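## Task

Every foam block sits above a shelf-edge label giving its lot number. Any foam block whose lot number shows up on two or more labels in the storeroom must end up on the desk, lying wholly on top with nothing overhanging the desk's edge. Every other foam block stays on the shelf it started on. The robot must not tip over or finish leaning.

## Robot and tools

ROBOT. TidyBot++: a wheeled base (0.54 m long, 0.50 m wide, 0.38 m tall) on four driven casters, carrying one seven-joint Kinova arm with a Robotiq two-finger gripper. The shoulder sits 0.12 m ahead of the base centre and 0.68 m up. Cameras: base_camera (fixed on the base, looking ahead) and wrist_camera (looks along the hand). Objects may occasionally get nudged by an outside push.

FRAMES. Base frame: origin on the floor below the base centre, x ahead, y to the left, z up, metres. Odometry frame: where the base frame was when the scene began; base_odometry reports x, y and heading (rad, left positive, -3.142 to 3.142) there, counted from wheel rotation, so slip shows up as travel. hand_pose is the point between the finger pads, in the base frame; the hand's z axis runs out along the fingers, and the fingers close along its y axis.

move. One action per call. Keys:
- base: an object with any of translate_m (metres, ahead positive, -2 to 2), strafe_m (metres, left positive, -2 to 2), rotate_rad (radians, counter-clockwise positive, -6.3 to 6.3). All are offsets from where the base last reported itself, measured along the base's axes at the start of the command. The base runs out after 14 s (time_out).
- joints: absolute targets by name, radians: joint_1_rad (any angle; positive is clockwise from above, opposite to heading), joint_2_rad (shoulder, -2.249 to 2.249; 0 = upper arm vertical, positive leans forward), joint_3_rad (any angle), joint_4_rad (elbow, -2.579 to 2.579; with joint_3 at 3.14, negative bends forward), joint_5_rad (any angle), joint_6_rad (wrist, -2.099 to 2.099; with joint_3 at 3.14 and joint_5 at 0, negative tips the hand forward), joint_7_rad (any angle; hand down, positive turns it counter-clockwise from above; at 1.57 the fingers open left-right). gripper_pos 0 (open, ~85 mm gap) to 1 (shut); gap is roughly 85 x (1 - gripper_pos) mm. Continuous joints go the short way, so turn them in steps under half a turn. Tolerances: ±0.039 for joints 1-4, ±0.095 for 5-7, ±0.03 gripper.
- target: one list of seven numbers [x, y, z, qw, qx, qy, qz], an absolute hand pose in the base frame, metres plus unit quaternion, same form as hand_pose. With target, joints may carry only gripper_pos.
- speeds: caps for this action only: translate_m and strafe_m 0.05 to 0.5 m/s (give one of them when both are used), rotate_rad 0.1 to 1.57 rad/s.
- cameras: list of base_camera, wrist_camera or all; [] gives none.
- blocking: true (default) waits until everything is at rest; false returns in about 0.5 s while motion goes on. A later move overrides only the parts it names.
A move with no action just reports state and images.

wait(seconds 0 to 10, cameras): lets the scene run, returns early when all motion ends. stop(cameras): brakes everything still moving; braked parts report "stopped" and may keep pressing. zoom_image(camera, region [x0, y0, x1, y1] pixels from the top-left, at most 504 x 504): a closer look at that camera's newest image, useful to read lot labels. read_manual(section "licences") only returns licence text. finished_scene(scene = current scene number) ends the scene for good; the goal must hold without the robot.

RESULTS. The move line reads "done" or the worst status. base_status, joint_status, hand_status: done, moving, off_target (rested away from target, may still push), stopped, contact_stop, time_out, not_followed, torque_fault, limit_stop_at_motor_heat. "joint command not followed" or "pose unreachable" means a safety check held back the arm (a cause line explains self-collision); the gripper part still runs. on_its_own lists unrequested robot behaviour. motor_effort is percent of each motor's maximum, with the action's peak in brackets. base_tilt gives forward/right lean in degrees. hand_target is where the hand would be with all joints on target. Motor temperatures: one value per arm joint; MOTOR HOT appears at 60 °C, and at 75 °C the arm goes limp for 30-60 s. ARM HIT flags a hard hit on the base or arm. An unrequested stop, a refusal or a torque fault cancels the rest of the calls in that reply; an invalid call does not.

PRACTICE. A target lands usually within about 3 cm; fix it by adding (wanted minus read hand_pose) to the last target's xyz. To hold still, resend hand_target, not hand_pose. A held load makes the arm sag; correct the same way, and never send a joint its current reading while loaded. A straight-down hand reaches at most about 0.94 m high, lower when reaching far. Poses low and close ahead pointing forward go badly and can strike the base; nothing stops the arm hitting the base. Out-of-reach poses wander up to 10 s then time_out. Closed fingertips reach about 20 mm past the hand point; when the held object touches down, hand_pose stops falling though commands go lower.

AVOID. Dropping or releasing moving objects, slamming, hard pushes, gripping hard on something still resting, yanking or twisting the gripper, swinging loads fast. Don't drive or turn while the arm is caught above about 0.6 m, don't swing a stretched arm sideways, and don't reach far out over nearby furniture from the folded pose: the robot can tip. Backing away or retracting the arm rights a slight lean. Keep holds short to limit heating, and watch base_tilt.

Each tool is called after "Request:" as a command line: name --argument value for each argument, lists and objects as JSON in quotes; but a table of rows of numbers goes row by row, as --pt "numbers of a row", without its own name.

## Session

Request:
move --joints '{"joint_6_rad":0.5}'

Scene clock: 2.03 s.
Motor temperatures (°C): [38 35 31 37 40 37 42]
move: done
base_odometry: x=+0.000 y=+0.000 heading=+0.000
base_tilt: forward=-0.3 right=+0.6
base_status: not commanded
joint_positions: joint_1_rad=-0.038 joint_2_rad=-0.374 joint_3_rad=+3.113 joint_4_rad=-2.522 joint_5_rad=-0.004 joint_6_rad=+0.445 joint_7_rad=+1.592 gripper_pos=+0.000
joint_status: all done
motor_effort: joint_1_rad=+0(1) joint_2_rad=-6(6) joint_3_rad=+1(1) joint_4_rad=+20(21) joint_5_rad=+1(1) joint_6_rad=+9(9) joint_7_rad=+0(1)
hand_pose: x=+0.5359 y=+0.0298 z=+0.8605 quat_wxyz=(-0.011, +0.752, +0.034, +0.659) (m; base frame)
hand_target: x=+0.5372 y=+0.0300 z=+0.8761 quat_wxyz=(-0.012, +0.734, +0.033, +0.678) (m; base frame)
hand_status: not commanded
pictures: base_camera, wrist_camera
Images, in order (width x height): base_camera 644x364, wrist_camera 644x476.

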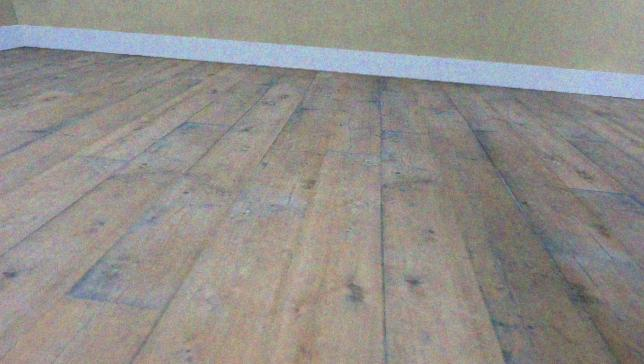

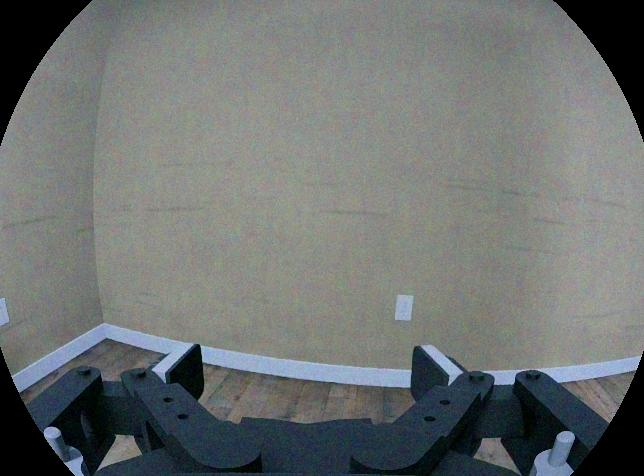

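Request:
move --base '{"rotate_rad":1.3}'

Request:
move --base '{"rotate_rad":1.3}'

Request:
move --base '{"rotate_rad":1.3}'

Request:
move --base '{"rotate_rad":1.3}'

Scene clock: 4.30 s.
Motor temperatures (°C): [38 35 31 37 40 37 42]
move: done
base_odometry: x=+0.000 y=+0.000 heading=+1.299
base_tilt: forward=-0.4 right=+0.6
base_status: done
joint_positions: joint_1_rad=-0.038 joint_2_rad=-0.374 joint_3_rad=+3.113 joint_4_rad=-2.522 joint_5_rad=-0.004 joint_6_rad=+0.445 joint_7_rad=+1.592 gripper_pos=+0.000
joint_status: not commanded
motor_effort: joint_1_rad=+0(1) joint_2_rad=-6(7) joint_3_rad=+1(2) joint_4_rad=+19(20) joint_5_rad=+1(1) joint_6_rad=+8(9) joint_7_rad=+0(1)
hand_pose: x=+0.5359 y=+0.0299 z=+0.8606 quat_wxyz=(-0.011, +0.752, +0.034, +0.659) (m; base frame)
hand_target: x=+0.5372 y=+0.0300 z=+0.8761 quat_wxyz=(-0.012, +0.734, +0.033, +0.678) (m; base frame)
hand_status: not commanded
pictures: base_camera, wrist_camera
Images, in order (width x height): base_camera 644x364, wrist_camera 644x476.

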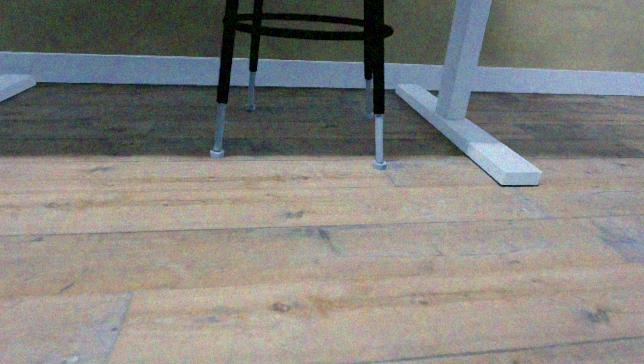

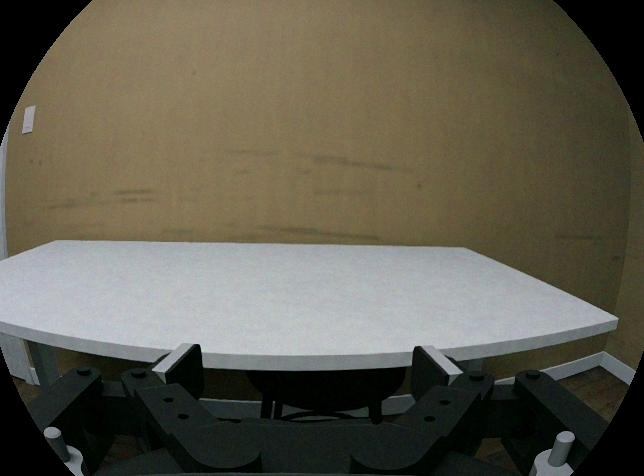

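Scene clock: 6.40 s.
Motor temperatures (°C): [38 35 31 37 40 37 42]
move: done
base_odometry: x=+0.000 y=+0.000 heading=+2.598
base_tilt: forward=-0.3 right=+0.6
base_status: done
joint_positions: joint_1_rad=-0.038 joint_2_rad=-0.374 joint_3_rad=+3.113 joint_4_rad=-2.522 joint_5_rad=-0.004 joint_6_rad=+0.445 joint_7_rad=+1.592 gripper_pos=+0.000
joint_status: not commanded
motor_effort: joint_1_rad=+0(2) joint_2_rad=-6(7) joint_3_rad=+1(2) joint_4_rad=+20(20) joint_5_rad=+1(1) joint_6_rad=+9(9) joint_7_rad=+0(1)
hand_pose: x=+0.5359 y=+0.0299 z=+0.8606 quat_wxyz=(-0.011, +0.752, +0.034, +0.659) (m; base frame)
hand_target: x=+0.5372 y=+0.0300 z=+0.8761 quat_wxyz=(-0.012, +0.734, +0.033, +0.678) (m; base frame)
hand_status: not commanded
pictures: base_camera, wrist_camera
Images, in order (width x height): base_camera 644x364, wrist_camera 644x476.

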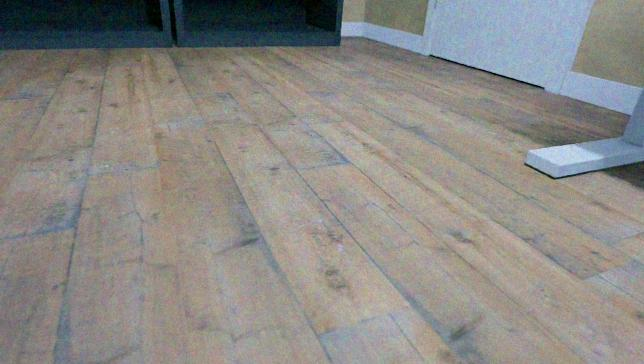

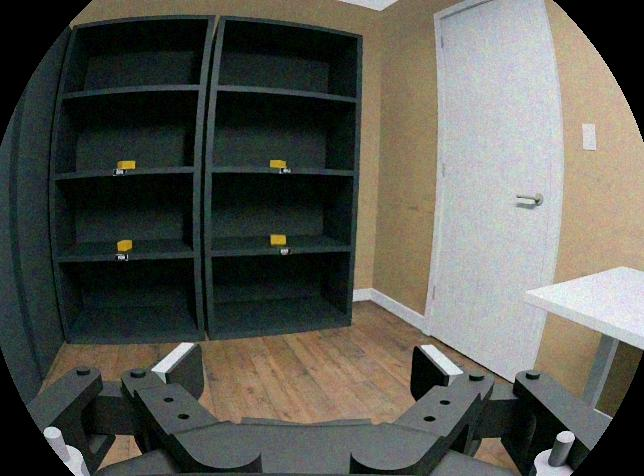

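Scene clock: 8.50 s.
Motor temperatures (°C): [38 35 31 37 40 38 42]
move: done
base_odometry: x=+0.000 y=+0.000 heading=-2.386
base_tilt: forward=-0.4 right=+0.6
base_status: done
joint_positions: joint_1_rad=-0.038 joint_2_rad=-0.374 joint_3_rad=+3.112 joint_4_rad=-2.522 joint_5_rad=-0.004 joint_6_rad=+0.445 joint_7_rad=+1.592 gripper_pos=+0.000
joint_status: not commanded
motor_effort: joint_1_rad=+0(2) joint_2_rad=-5(7) joint_3_rad=+1(2) joint_4_rad=+20(20) joint_5_rad=+1(1) joint_6_rad=+8(10) joint_7_rad=+0(1)
hand_pose: x=+0.5359 y=+0.0299 z=+0.8606 quat_wxyz=(-0.011, +0.752, +0.034, +0.659) (m; base frame)
hand_target: x=+0.5372 y=+0.0300 z=+0.8761 quat_wxyz=(-0.012, +0.734, +0.033, +0.678) (m; base frame)
hand_status: not commanded
pictures: base_camera, wrist_camera
Images, in order (width x height): base_camera 644x364, wrist_camera 644x476.

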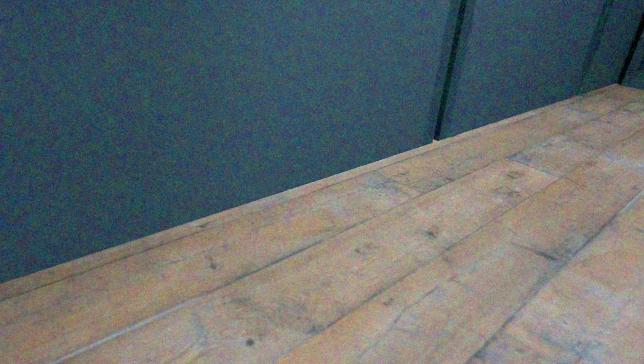

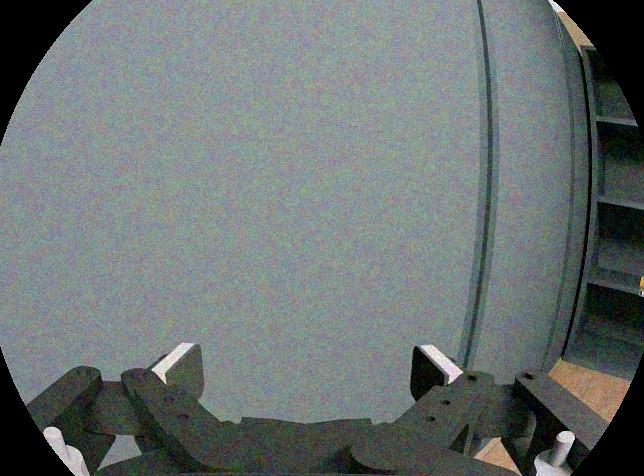

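Scene clock: 10.60 s.
Motor temperatures (°C): [38 35 31 37 40 38 42]
move: done
base_odometry: x=+0.000 y=+0.000 heading=-1.086
base_tilt: forward=-0.3 right=+0.6
base_status: done
joint_positions: joint_1_rad=-0.038 joint_2_rad=-0.374 joint_3_rad=+3.112 joint_4_rad=-2.522 joint_5_rad=-0.004 joint_6_rad=+0.445 joint_7_rad=+1.592 gripper_pos=+0.000
joint_status: not commanded
motor_effort: joint_1_rad=+0(1) joint_2_rad=-7(7) joint_3_rad=+1(2) joint_4_rad=+20(21) joint_5_rad=+1(1) joint_6_rad=+9(9) joint_7_rad=+0(1)
hand_pose: x=+0.5359 y=+0.0300 z=+0.8607 quat_wxyz=(-0.011, +0.752, +0.034, +0.659) (m; base frame)
hand_target: x=+0.5372 y=+0.0300 z=+0.8761 quat_wxyz=(-0.012, +0.734, +0.033, +0.678) (m; base frame)
hand_status: not commanded
pictures: base_camera, wrist_camera
Images, in order (width x height): base_camera 644x364, wrist_camera 644x476.

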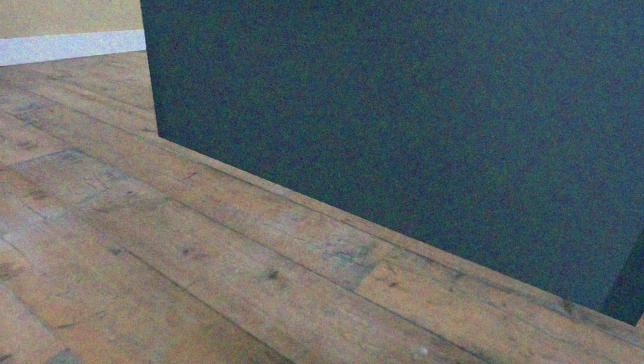

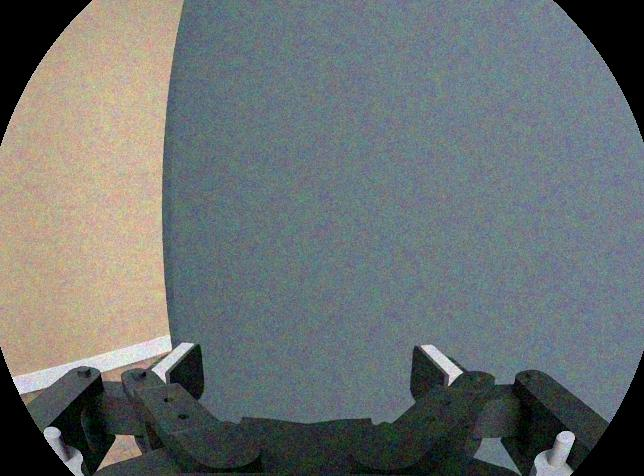

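Request:
move --base '{"rotate_rad":-2.5}'

Request:
zoom_image --camera "wrist_camera" --region '[150, 120, 490, 300]'

Scene clock: 14.00 s.
Motor temperatures (°C): [38 35 31 37 40 38 42]
move: done
base_odometry: x=+0.000 y=+0.000 heading=+2.698
base_tilt: forward=-0.3 right=+0.6
base_status: done
joint_positions: joint_1_rad=-0.038 joint_2_rad=-0.374 joint_3_rad=+3.112 joint_4_rad=-2.522 joint_5_rad=-0.004 joint_6_rad=+0.446 joint_7_rad=+1.592 gripper_pos=+0.000
joint_status: not commanded
motor_effort: joint_1_rad=-1(2) joint_2_rad=-6(7) joint_3_rad=+1(2) joint_4_rad=+20(21) joint_5_rad=+1(1) joint_6_rad=+9(9) joint_7_rad=+0(1)
hand_pose: x=+0.5359 y=+0.0302 z=+0.8608 quat_wxyz=(-0.011, +0.751, +0.034, +0.659) (m; base frame)
hand_target: x=+0.5372 y=+0.0300 z=+0.8761 quat_wxyz=(-0.012, +0.734, +0.033, +0.678) (m; base frame)
hand_status: not commanded
pictures: base_camera, wrist_camera
Images, in order (width x height): base_camera 644x364, wrist_camera 644x476.

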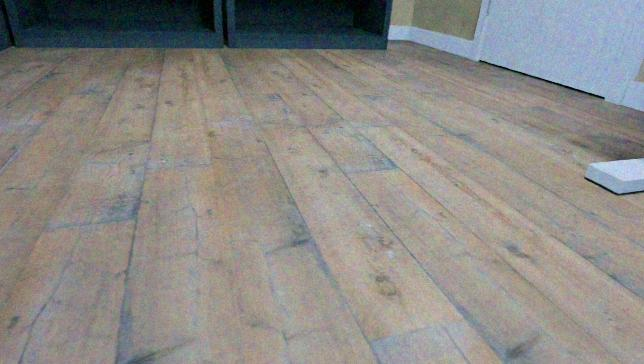

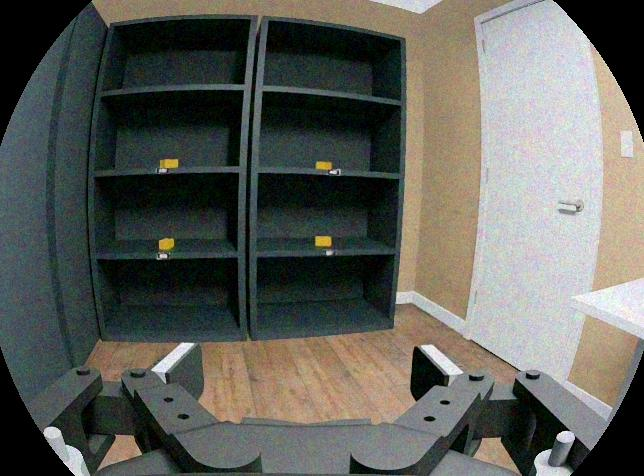

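Scaled by 1.482.

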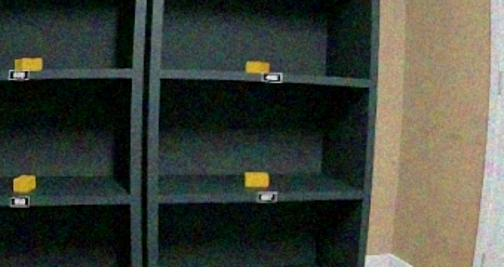

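Request:
move --base '{"translate_m":0.7,"strafe_m":0.0}'

Request:
zoom_image --camera "wrist_camera" --region '[40, 100, 440, 340]'

Scene clock: 16.90 s.
Motor temperatures (°C): [38 35 31 37 40 38 42]
move: done
base_odometry: x=-0.632 y=+0.301 heading=+2.697
base_tilt: forward=-0.4 right=+0.6
base_status: done
joint_positions: joint_1_rad=-0.038 joint_2_rad=-0.375 joint_3_rad=+3.112 joint_4_rad=-2.522 joint_5_rad=-0.004 joint_6_rad=+0.448 joint_7_rad=+1.592 gripper_pos=+0.000
joint_status: not commanded
motor_effort: joint_1_rad=-1(1) joint_2_rad=-5(9) joint_3_rad=+1(1) joint_4_rad=+19(21) joint_5_rad=+1(1) joint_6_rad=+9(9) joint_7_rad=+0(1)
hand_pose: x=+0.5358 y=+0.0302 z=+0.8620 quat_wxyz=(-0.011, +0.750, +0.034, +0.660) (m; base frame)
hand_target: x=+0.5372 y=+0.0300 z=+0.8761 quat_wxyz=(-0.012, +0.734, +0.033, +0.678) (m; base frame)
hand_status: not commanded
pictures: base_camera, wrist_camera
Images, in order (width x height): base_camera 644x364, wrist_camera 644x476.

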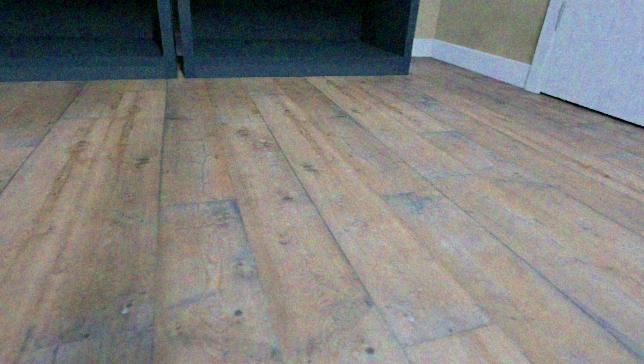

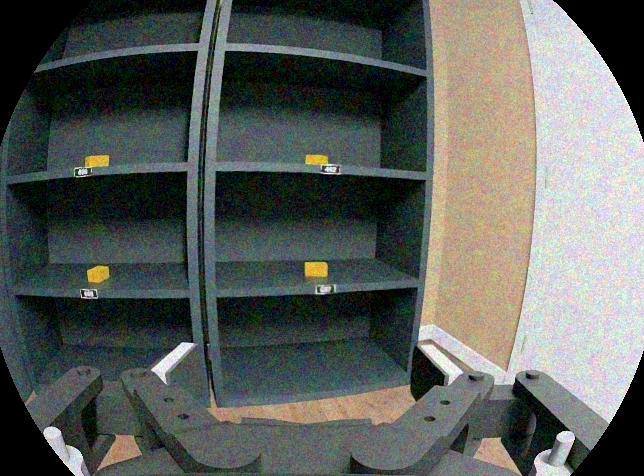

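Scaled by 1.260.

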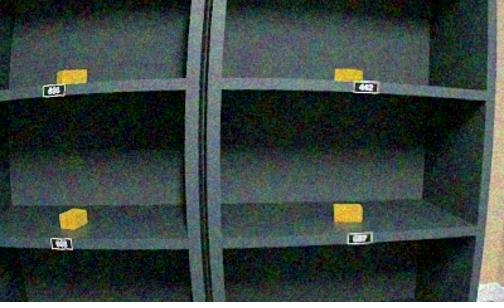

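Request:
zoom_image --camera "wrist_camera" --region '[65, 150, 115, 188]'

Request:
zoom_image --camera "wrist_camera" --region '[65, 265, 115, 303]'

Request:
zoom_image --camera "wrist_camera" --region '[300, 150, 350, 188]'

Request:
zoom_image --camera "wrist_camera" --region '[300, 258, 350, 296]'

Scaled by 10.080.

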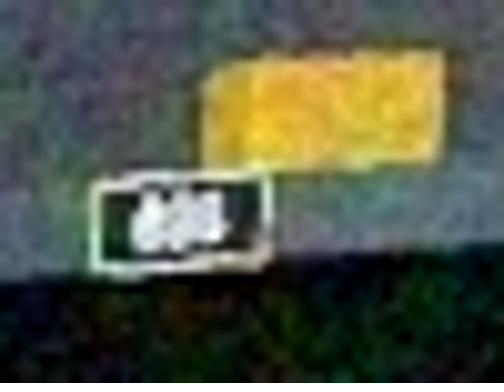

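Scaled by 10.080.

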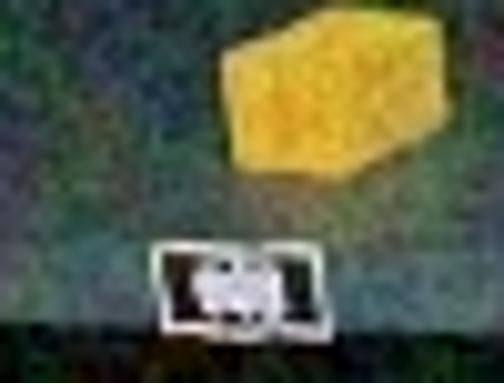

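Scaled by 10.080.

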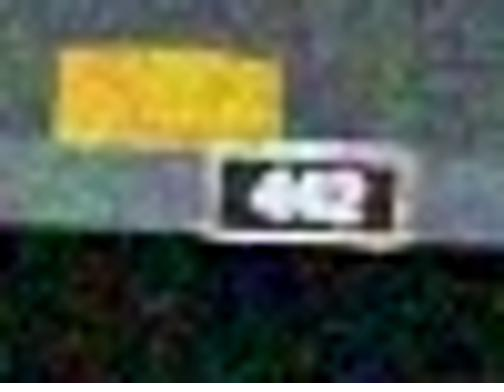

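Scaled by 10.080.

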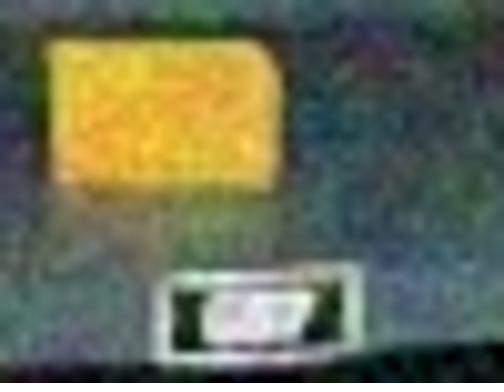

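Request:
move --base '{"translate_m":0.25,"strafe_m":0.35,"rotate_rad":0.1}'

Request:
zoom_image --camera "wrist_camera" --region '[50, 100, 550, 330]'

Scene clock: 19.57 s.
Motor temperatures (°C): [38 35 31 37 40 38 42]
move: done
base_odometry: x=-1.009 y=+0.092 heading=+2.797
base_tilt: forward=-0.3 right=+0.6
base_status: done
joint_positions: joint_1_rad=-0.038 joint_2_rad=-0.374 joint_3_rad=+3.112 joint_4_rad=-2.522 joint_5_rad=-0.004 joint_6_rad=+0.449 joint_7_rad=+1.592 gripper_pos=+0.000
joint_status: not commanded
motor_effort: joint_1_rad=+0(2) joint_2_rad=-5(8) joint_3_rad=+1(2) joint_4_rad=+20(21) joint_5_rad=+1(1) joint_6_rad=+9(9) joint_7_rad=+0(1)
hand_pose: x=+0.5360 y=+0.0300 z=+0.8620 quat_wxyz=(-0.011, +0.750, +0.034, +0.660) (m; base frame)
hand_target: x=+0.5372 y=+0.0300 z=+0.8761 quat_wxyz=(-0.012, +0.734, +0.033, +0.678) (m; base frame)
hand_status: not commanded
pictures: base_camera, wrist_camera
Images, in order (width x height): base_camera 644x364, wrist_camera 644x476.

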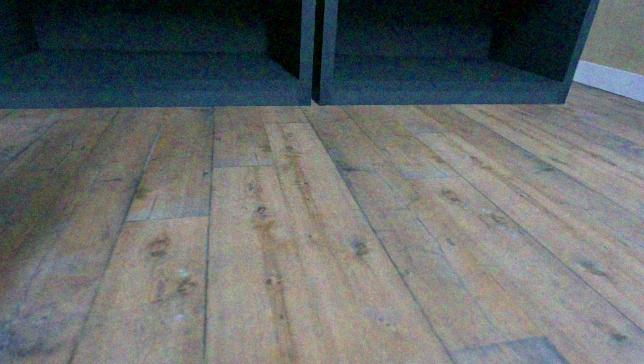

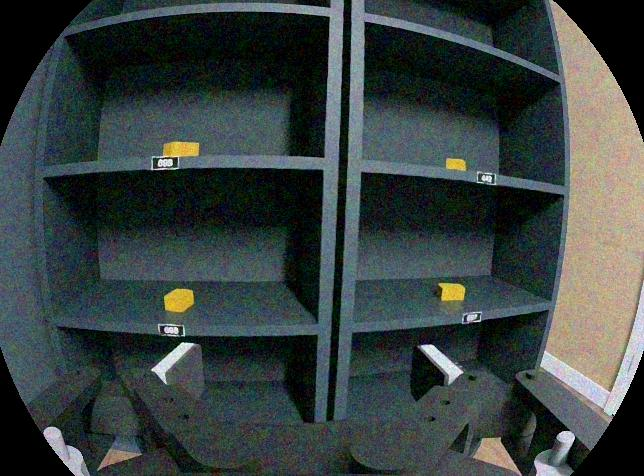

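Scaled by 1.008.

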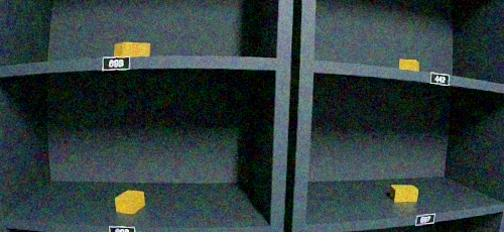

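Request:
zoom_image --camera "wrist_camera" --region '[145, 140, 195, 178]'

Request:
zoom_image --camera "wrist_camera" --region '[150, 310, 200, 348]'

Request:
zoom_image --camera "wrist_camera" --region '[460, 160, 510, 198]'

Request:
zoom_image --camera "wrist_camera" --region '[445, 298, 495, 336]'

Scaled by 10.080.

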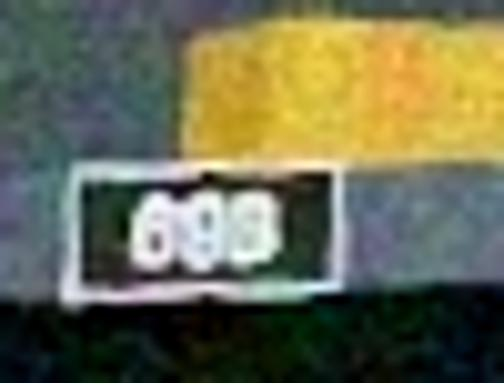

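Scaled by 10.080.

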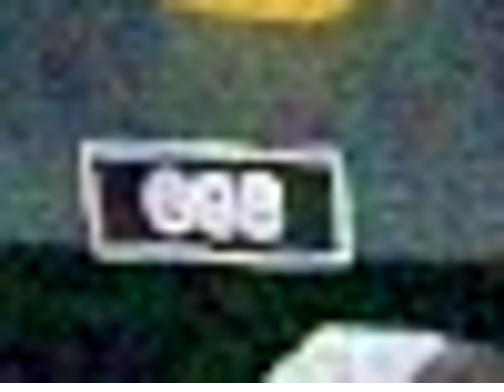

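Scaled by 10.080.

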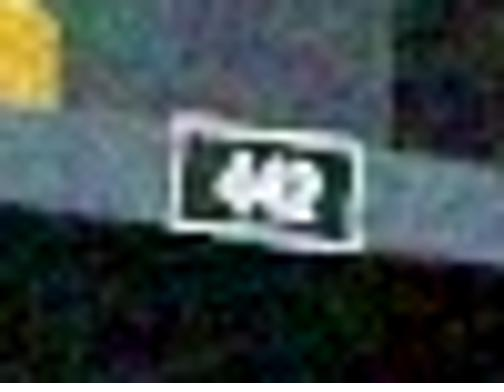

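Scaled by 10.080.

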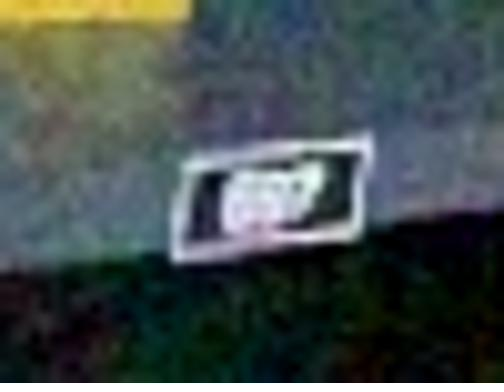

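Request:
move --base '{"translate_m":0.15,"strafe_m":0.2,"rotate_rad":0.03}'

Request:
zoom_image --camera "wrist_camera" --region '[190, 130, 290, 200]'

Request:
zoom_image --camera "wrist_camera" --region '[190, 330, 290, 400]'

Request:
move --base '{"strafe_m":-0.7}'

Request:
zoom_image --camera "wrist_camera" --region '[270, 130, 370, 200]'

Request:
zoom_image --camera "wrist_camera" --region '[270, 320, 370, 390]'

Scene clock: 21.80 s.
Motor temperatures (°C): [38 35 31 37 40 38 42]
move: done
base_odometry: x=-1.217 y=-0.045 heading=+2.827
base_tilt: forward=-0.3 right=+0.6
base_status: done
joint_positions: joint_1_rad=-0.038 joint_2_rad=-0.374 joint_3_rad=+3.113 joint_4_rad=-2.522 joint_5_rad=-0.004 joint_6_rad=+0.449 joint_7_rad=+1.592 gripper_pos=+0.000
joint_status: not commanded
motor_effort: joint_1_rad=-1(2) joint_2_rad=-6(8) joint_3_rad=+1(2) joint_4_rad=+20(21) joint_5_rad=+1(1) joint_6_rad=+8(9) joint_7_rad=-1(1)
hand_pose: x=+0.5360 y=+0.0298 z=+0.8619 quat_wxyz=(-0.011, +0.750, +0.034, +0.660) (m; base frame)
hand_target: x=+0.5372 y=+0.0300 z=+0.8761 quat_wxyz=(-0.012, +0.734, +0.033, +0.678) (m; base frame)
hand_status: not commanded
pictures: base_camera, wrist_camera
Images, in order (width x height): base_camera 644x364, wrist_camera 644x476.

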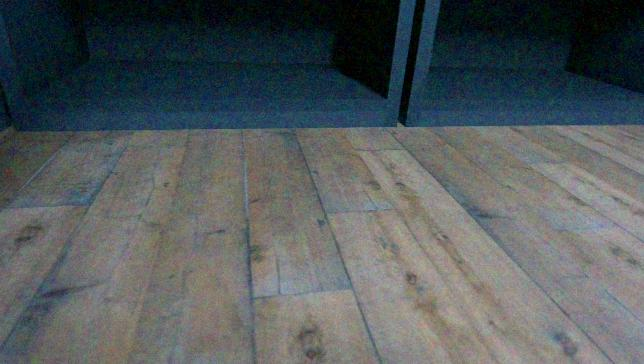

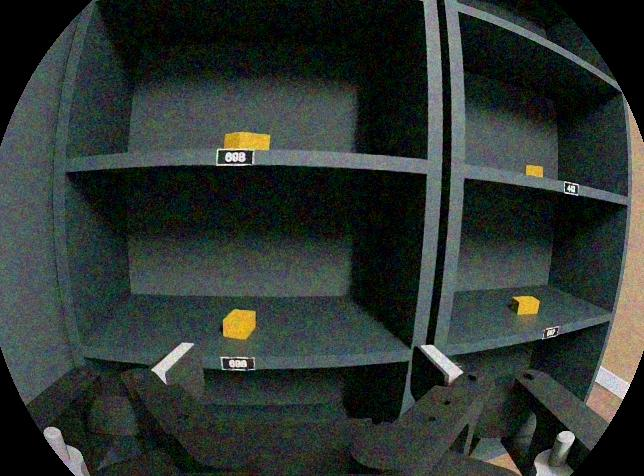

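Scaled by 5.040.

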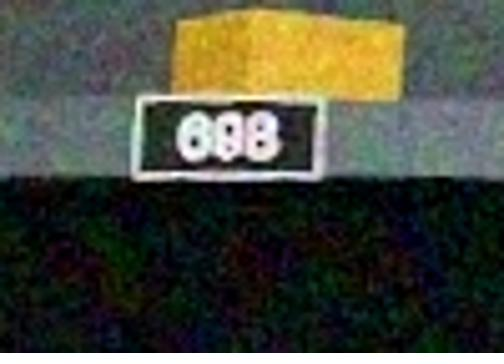

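Scaled by 5.040.

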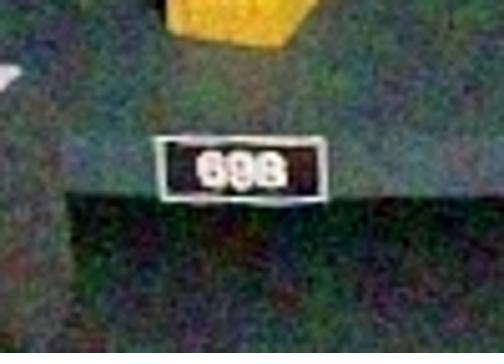

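Scene clock: 24.50 s.
Motor temperatures (°C): [38 35 31 37 40 38 42]
move: done
base_odometry: x=-1.001 y=+0.621 heading=+2.828
base_tilt: forward=-0.3 right=+0.6
base_status: done
joint_positions: joint_1_rad=-0.038 joint_2_rad=-0.374 joint_3_rad=+3.113 joint_4_rad=-2.522 joint_5_rad=-0.004 joint_6_rad=+0.450 joint_7_rad=+1.592 gripper_pos=+0.000
joint_status: not commanded
motor_effort: joint_1_rad=-1(1) joint_2_rad=-6(8) joint_3_rad=+1(2) joint_4_rad=+19(21) joint_5_rad=+1(1) joint_6_rad=+9(10) joint_7_rad=+0(1)
hand_pose: x=+0.5361 y=+0.0298 z=+0.8624 quat_wxyz=(-0.011, +0.750, +0.034, +0.661) (m; base frame)
hand_target: x=+0.5372 y=+0.0300 z=+0.8761 quat_wxyz=(-0.012, +0.734, +0.033, +0.678) (m; base frame)
hand_status: not commanded
pictures: base_camera, wrist_camera
Images, in order (width x height): base_camera 644x364, wrist_camera 644x476.

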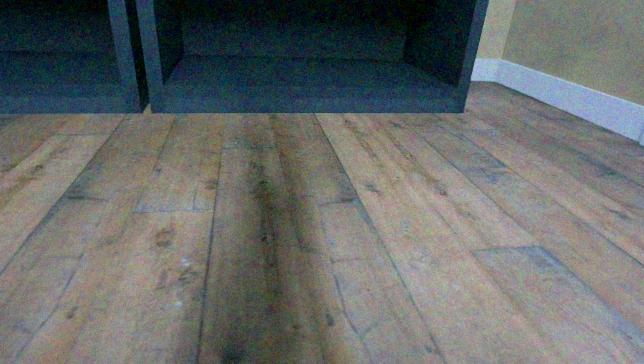

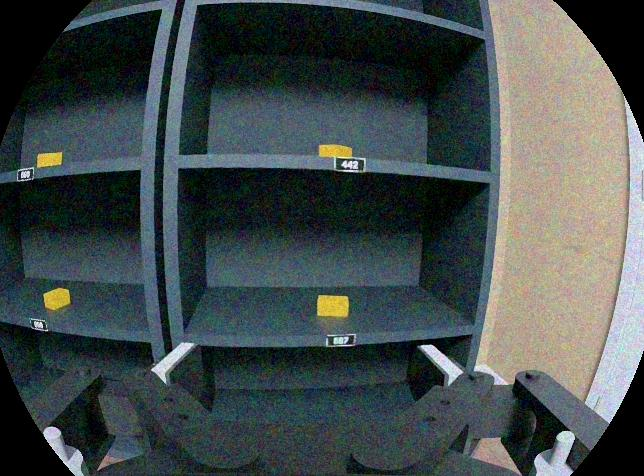

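Scaled by 5.040.

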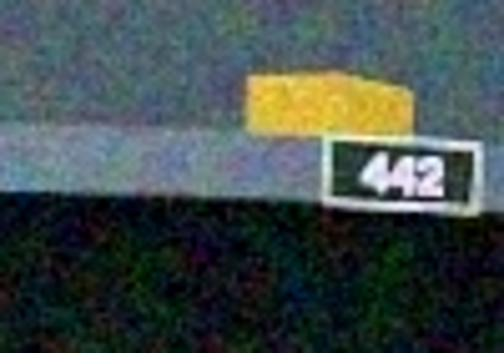

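Scaled by 5.040.

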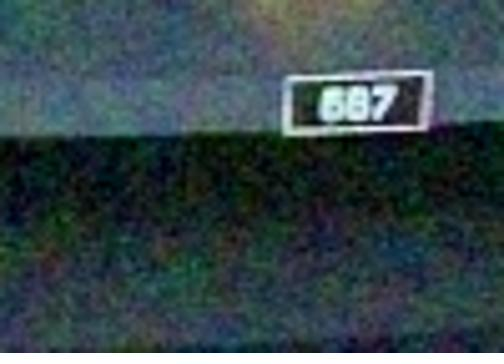

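Request:
move --base '{"translate_m":-1.5}' --cameras '[]'

Request:
move --base '{"rotate_rad":-3.14}'

Request:
move --base '{"rotate_rad":-0.8}'

Scene clock: 29.37 s.
Motor temperatures (°C): [38 35 31 37 40 38 42]
move: done
base_odometry: x=+0.426 y=+0.158 heading=+2.828
base_tilt: forward=-0.4 right=+0.6
base_status: done
joint_positions: joint_1_rad=-0.038 joint_2_rad=-0.375 joint_3_rad=+3.113 joint_4_rad=-2.522 joint_5_rad=-0.004 joint_6_rad=+0.451 joint_7_rad=+1.592 gripper_pos=+0.000
joint_status: not commanded
motor_effort: joint_1_rad=+0(1) joint_2_rad=-6(8) joint_3_rad=+1(1) joint_4_rad=+20(21) joint_5_rad=+1(1) joint_6_rad=+8(10) joint_7_rad=+0(1)
hand_pose: x=+0.5360 y=+0.0298 z=+0.8626 quat_wxyz=(-0.011, +0.750, +0.034, +0.661) (m; base frame)
hand_target: x=+0.5372 y=+0.0300 z=+0.8761 quat_wxyz=(-0.012, +0.734, +0.033, +0.678) (m; base frame)
hand_status: not commanded
pictures: none
No camera images: "cameras" was empty.

Scene clock: 32.70 s.
Motor temperatures (°C): [38 35 31 37 40 38 42]
move: done
base_odometry: x=+0.426 y=+0.158 heading=-0.311
base_tilt: forward=-0.3 right=+0.6
base_status: done
joint_positions: joint_1_rad=-0.038 joint_2_rad=-0.375 joint_3_rad=+3.113 joint_4_rad=-2.522 joint_5_rad=-0.004 joint_6_rad=+0.451 joint_7_rad=+1.592 gripper_pos=+0.000
joint_status: not commanded
motor_effort: joint_1_rad=-1(1) joint_2_rad=-6(7) joint_3_rad=+1(2) joint_4_rad=+19(20) joint_5_rad=+0(1) joint_6_rad=+9(9) joint_7_rad=+0(1)
hand_pose: x=+0.5360 y=+0.0298 z=+0.8626 quat_wxyz=(-0.011, +0.749, +0.034, +0.661) (m; base frame)
hand_target: x=+0.5372 y=+0.0300 z=+0.8761 quat_wxyz=(-0.012, +0.734, +0.033, +0.678) (m; base frame)
hand_status: not commanded
pictures: base_camera, wrist_camera
Images, in order (width x height): base_camera 644x364, wrist_camera 644x476.

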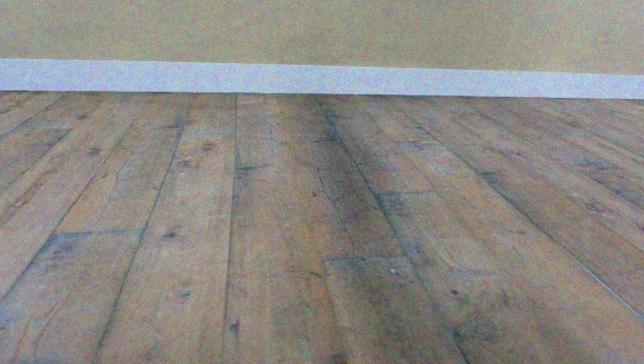

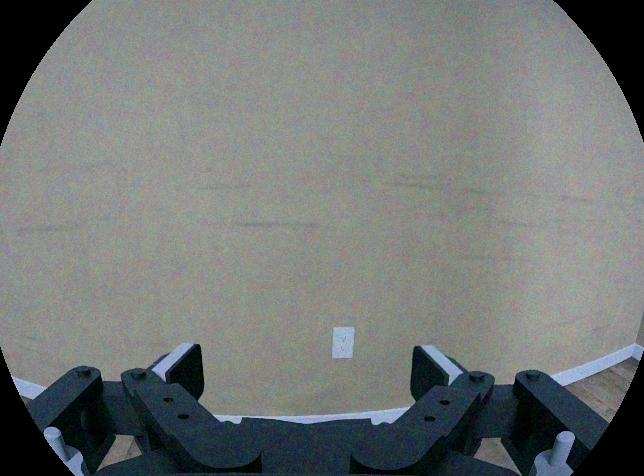

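Scene clock: 34.43 s.
Motor temperatures (°C): [38 35 31 37 40 38 42]
move: done
base_odometry: x=+0.426 y=+0.158 heading=-1.110
base_tilt: forward=-0.3 right=+0.6
base_status: done
joint_positions: joint_1_rad=-0.038 joint_2_rad=-0.375 joint_3_rad=+3.113 joint_4_rad=-2.522 joint_5_rad=-0.004 joint_6_rad=+0.451 joint_7_rad=+1.592 gripper_pos=+0.000
joint_status: not commanded
motor_effort: joint_1_rad=+0(1) joint_2_rad=-6(7) joint_3_rad=+1(2) joint_4_rad=+19(21) joint_5_rad=+1(1) joint_6_rad=+9(9) joint_7_rad=-1(1)
hand_pose: x=+0.5360 y=+0.0298 z=+0.8626 quat_wxyz=(-0.011, +0.749, +0.034, +0.661) (m; base frame)
hand_target: x=+0.5372 y=+0.0300 z=+0.8761 quat_wxyz=(-0.012, +0.734, +0.033, +0.678) (m; base frame)
hand_status: not commanded
pictures: base_camera, wrist_camera
Images, in order (width x height): base_camera 644x364, wrist_camera 644x476.

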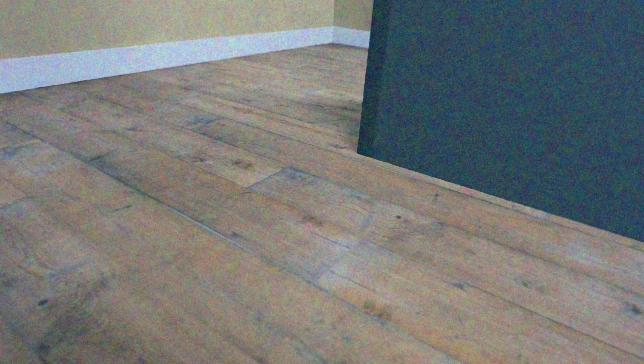

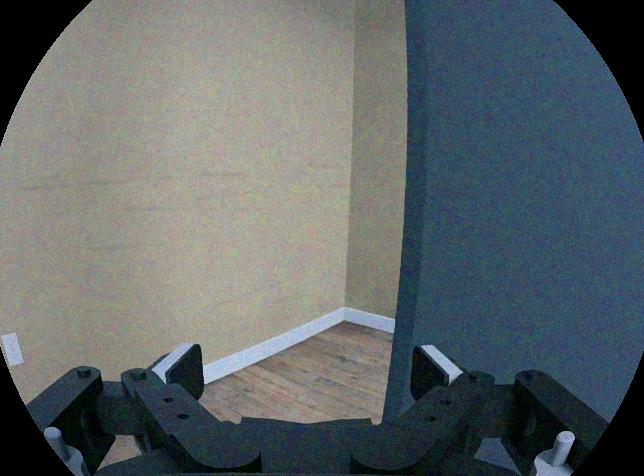

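Request:
move --base '{"rotate_rad":-0.77}' --cameras '[]'

Request:
move --base '{"strafe_m":1.0}'

Scene clock: 36.57 s.
Motor temperatures (°C): [38 35 31 37 40 38 42]
move: done
base_odometry: x=+0.426 y=+0.158 heading=-1.880
base_tilt: forward=-0.4 right=+0.6
base_status: done
joint_positions: joint_1_rad=-0.038 joint_2_rad=-0.375 joint_3_rad=+3.113 joint_4_rad=-2.522 joint_5_rad=-0.004 joint_6_rad=+0.451 joint_7_rad=+1.592 gripper_pos=+0.000
joint_status: not commanded
motor_effort: joint_1_rad=-1(1) joint_2_rad=-5(7) joint_3_rad=+1(2) joint_4_rad=+19(20) joint_5_rad=+1(1) joint_6_rad=+9(9) joint_7_rad=+0(1)
hand_pose: x=+0.5360 y=+0.0297 z=+0.8626 quat_wxyz=(-0.011, +0.749, +0.033, +0.661) (m; base frame)
hand_target: x=+0.5372 y=+0.0300 z=+0.8761 quat_wxyz=(-0.012, +0.734, +0.033, +0.678) (m; base frame)
hand_status: not commanded
pictures: none
No camera images: "cameras" was empty.

Scene clock: 39.87 s.
Motor temperatures (°C): [38 35 31 37 40 38 42]
move: done
base_odometry: x=+1.379 y=-0.146 heading=-1.881
base_tilt: forward=-0.4 right=+0.6
base_status: done
joint_positions: joint_1_rad=-0.038 joint_2_rad=-0.375 joint_3_rad=+3.113 joint_4_rad=-2.522 joint_5_rad=-0.004 joint_6_rad=+0.451 joint_7_rad=+1.592 gripper_pos=+0.000
joint_status: not commanded
motor_effort: joint_1_rad=+0(1) joint_2_rad=-5(7) joint_3_rad=+1(2) joint_4_rad=+19(20) joint_5_rad=+1(1) joint_6_rad=+8(10) joint_7_rad=-1(1)
hand_pose: x=+0.5361 y=+0.0297 z=+0.8626 quat_wxyz=(-0.011, +0.749, +0.033, +0.661) (m; base frame)
hand_target: x=+0.5372 y=+0.0300 z=+0.8761 quat_wxyz=(-0.012, +0.734, +0.033, +0.678) (m; base frame)
hand_status: not commanded
pictures: base_camera, wrist_camera
Images, in order (width x height): base_camera 644x364, wrist_camera 644x476.

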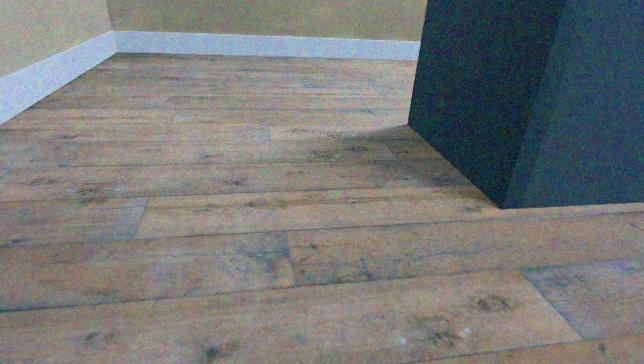

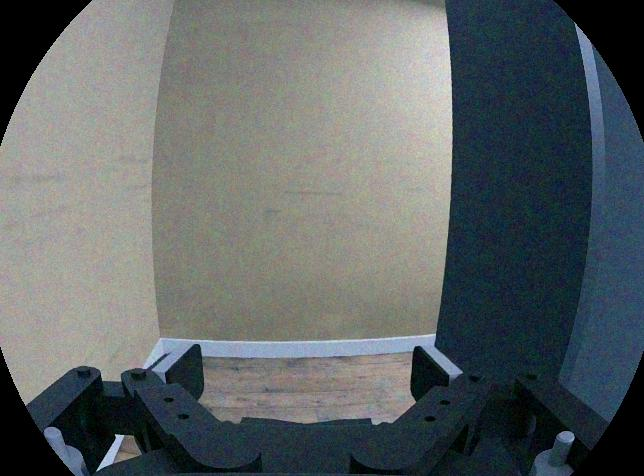

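Request:
move --joints '{"joint_6_rad":-0.83}' --cameras '[]'

Request:
move --base '{"translate_m":1.5,"strafe_m":0.03}'

Scene clock: 42.13 s.
Motor temperatures (°C): [38 35 31 37 40 38 42]
move: done
base_odometry: x=+1.379 y=-0.146 heading=-1.881
base_tilt: forward=-0.4 right=+0.6
base_status: not commanded
joint_positions: joint_1_rad=-0.038 joint_2_rad=-0.375 joint_3_rad=+3.113 joint_4_rad=-2.522 joint_5_rad=-0.004 joint_6_rad=-0.781 joint_7_rad=+1.592 gripper_pos=+0.000
joint_status: all done
motor_effort: joint_1_rad=+0(1) joint_2_rad=-2(6) joint_3_rad=+1(1) joint_4_rad=+15(20) joint_5_rad=+1(1) joint_6_rad=+2(9) joint_7_rad=+0(1)
hand_pose: x=+0.2940 y=+0.0128 z=+0.5978 quat_wxyz=(+0.001, +0.993, +0.042, +0.107) (m; base frame)
hand_target: x=+0.2773 y=+0.0118 z=+0.5938 quat_wxyz=(+0.002, +0.996, +0.042, +0.080) (m; base frame)
hand_status: not commanded
pictures: none
No camera images: "cameras" was empty.

Scene clock: 46.37 s.
Motor temperatures (°C): [38 35 31 37 40 38 42]
move: done
base_odometry: x=+0.950 y=-1.584 heading=-1.880
base_tilt: forward=-0.4 right=+0.6
base_status: done
joint_positions: joint_1_rad=-0.038 joint_2_rad=-0.375 joint_3_rad=+3.113 joint_4_rad=-2.522 joint_5_rad=-0.004 joint_6_rad=-0.784 joint_7_rad=+1.592 gripper_pos=+0.000
joint_status: not commanded
motor_effort: joint_1_rad=+0(1) joint_2_rad=-2(4) joint_3_rad=+1(1) joint_4_rad=+15(17) joint_5_rad=+1(1) joint_6_rad=+2(3) joint_7_rad=+0(1)
hand_pose: x=+0.2930 y=+0.0128 z=+0.5976 quat_wxyz=(+0.001, +0.994, +0.042, +0.105) (m; base frame)
hand_target: x=+0.2773 y=+0.0118 z=+0.5938 quat_wxyz=(+0.002, +0.996, +0.042, +0.080) (m; base frame)
hand_status: not commanded
pictures: base_camera, wrist_camera
Images, in order (width x height): base_camera 644x364, wrist_camera 644x476.

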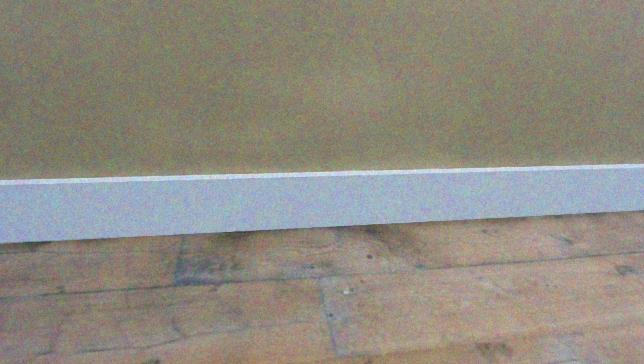

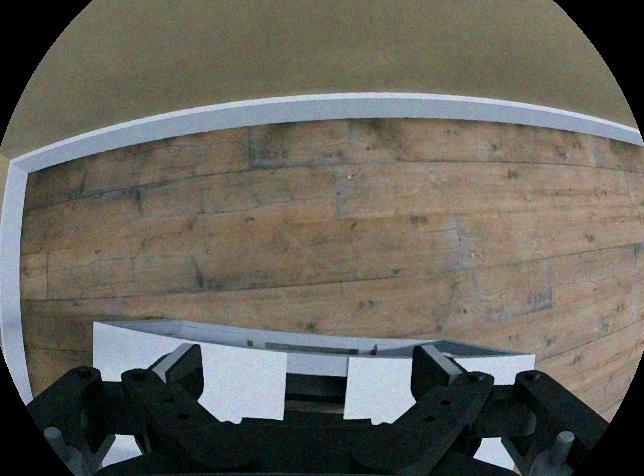

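Request:
move --base '{"strafe_m":0.35,"translate_m":0.05}' --cameras '[]'

Request:
move --base '{"rotate_rad":-1.57}'

Request:
move --joints '{"joint_6_rad":0.5}'

Scene clock: 48.70 s.
Motor temperatures (°C): [38 35 31 37 40 38 42]
move: done
base_odometry: x=+1.268 y=-1.739 heading=-1.881
base_tilt: forward=-0.3 right=+0.6
base_status: done
joint_positions: joint_1_rad=-0.038 joint_2_rad=-0.375 joint_3_rad=+3.113 joint_4_rad=-2.522 joint_5_rad=-0.004 joint_6_rad=-0.784 joint_7_rad=+1.592 gripper_pos=+0.000
joint_status: not commanded
motor_effort: joint_1_rad=-1(1) joint_2_rad=-2(3) joint_3_rad=+1(2) joint_4_rad=+16(16) joint_5_rad=+1(1) joint_6_rad=+2(3) joint_7_rad=+0(1)
hand_pose: x=+0.2930 y=+0.0128 z=+0.5976 quat_wxyz=(+0.001, +0.994, +0.042, +0.105) (m; base frame)
hand_target: x=+0.2773 y=+0.0118 z=+0.5938 quat_wxyz=(+0.002, +0.996, +0.042, +0.080) (m; base frame)
hand_status: not commanded
pictures: none
No camera images: "cameras" was empty.

Scene clock: 51.00 s.
Motor temperatures (°C): [38 35 31 37 40 38 42]
move: done
base_odometry: x=+1.268 y=-1.739 heading=+2.833
base_tilt: forward=-0.3 right=+0.6
base_status: done
joint_positions: joint_1_rad=-0.038 joint_2_rad=-0.375 joint_3_rad=+3.113 joint_4_rad=-2.522 joint_5_rad=-0.004 joint_6_rad=-0.784 joint_7_rad=+1.592 gripper_pos=+0.000
joint_status: not commanded
motor_effort: joint_1_rad=+0(1) joint_2_rad=-2(3) joint_3_rad=+1(1) joint_4_rad=+15(16) joint_5_rad=+1(1) joint_6_rad=+2(3) joint_7_rad=+0(1)
hand_pose: x=+0.2930 y=+0.0128 z=+0.5976 quat_wxyz=(+0.001, +0.994, +0.042, +0.105) (m; base frame)
hand_target: x=+0.2773 y=+0.0118 z=+0.5938 quat_wxyz=(+0.002, +0.996, +0.042, +0.080) (m; base frame)
hand_status: not commanded
pictures: base_camera, wrist_camera
Images, in order (width x height): base_camera 644x364, wrist_camera 644x476.

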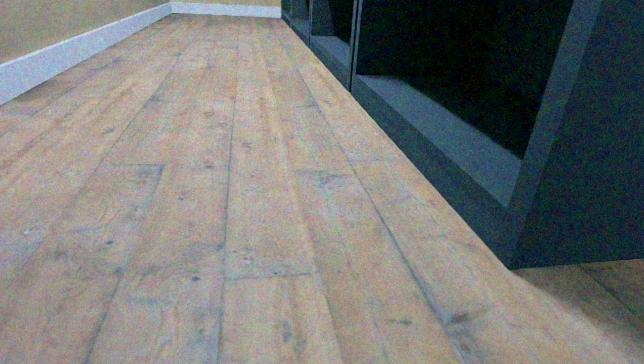

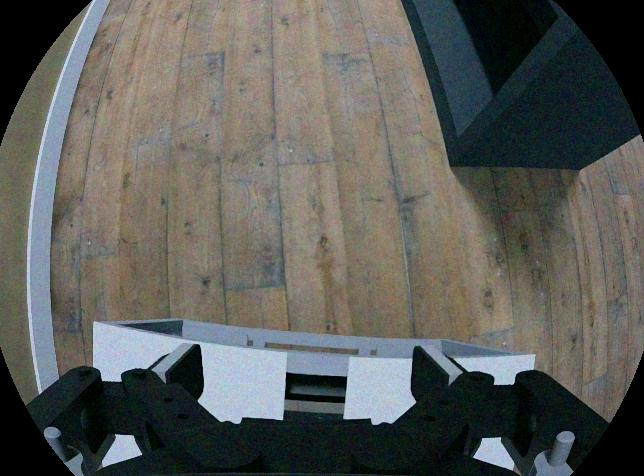

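Scene clock: 52.93 s.
Motor temperatures (°C): [38 35 31 37 40 38 42]
move: done
base_odometry: x=+1.268 y=-1.739 heading=+2.833
base_tilt: forward=-0.3 right=+0.6
base_status: not commanded
joint_positions: joint_1_rad=-0.038 joint_2_rad=-0.375 joint_3_rad=+3.113 joint_4_rad=-2.521 joint_5_rad=-0.004 joint_6_rad=+0.445 joint_7_rad=+1.592 gripper_pos=+0.000
joint_status: all done
motor_effort: joint_1_rad=-1(1) joint_2_rad=-6(6) joint_3_rad=+1(1) joint_4_rad=+20(21) joint_5_rad=+1(1) joint_6_rad=+8(10) joint_7_rad=+0(1)
hand_pose: x=+0.5360 y=+0.0297 z=+0.8617 quat_wxyz=(-0.011, +0.751, +0.034, +0.660) (m; base frame)
hand_target: x=+0.5372 y=+0.0300 z=+0.8761 quat_wxyz=(-0.012, +0.734, +0.033, +0.678) (m; base frame)
hand_status: not commanded
pictures: base_camera, wrist_camera
Images, in order (width x height): base_camera 644x364, wrist_camera 644x476.

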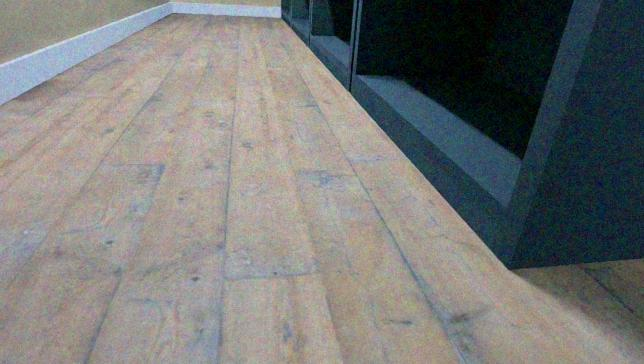

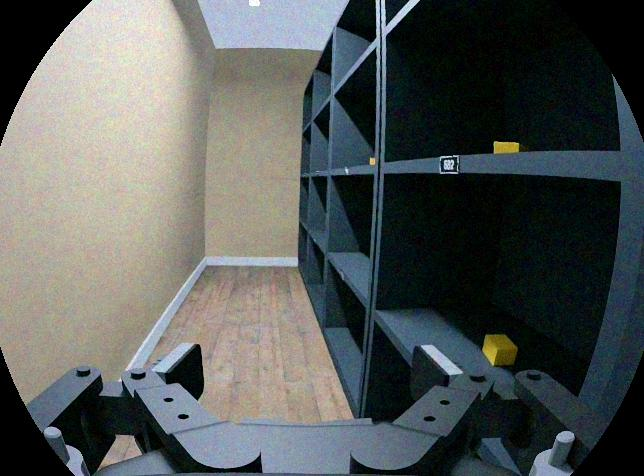

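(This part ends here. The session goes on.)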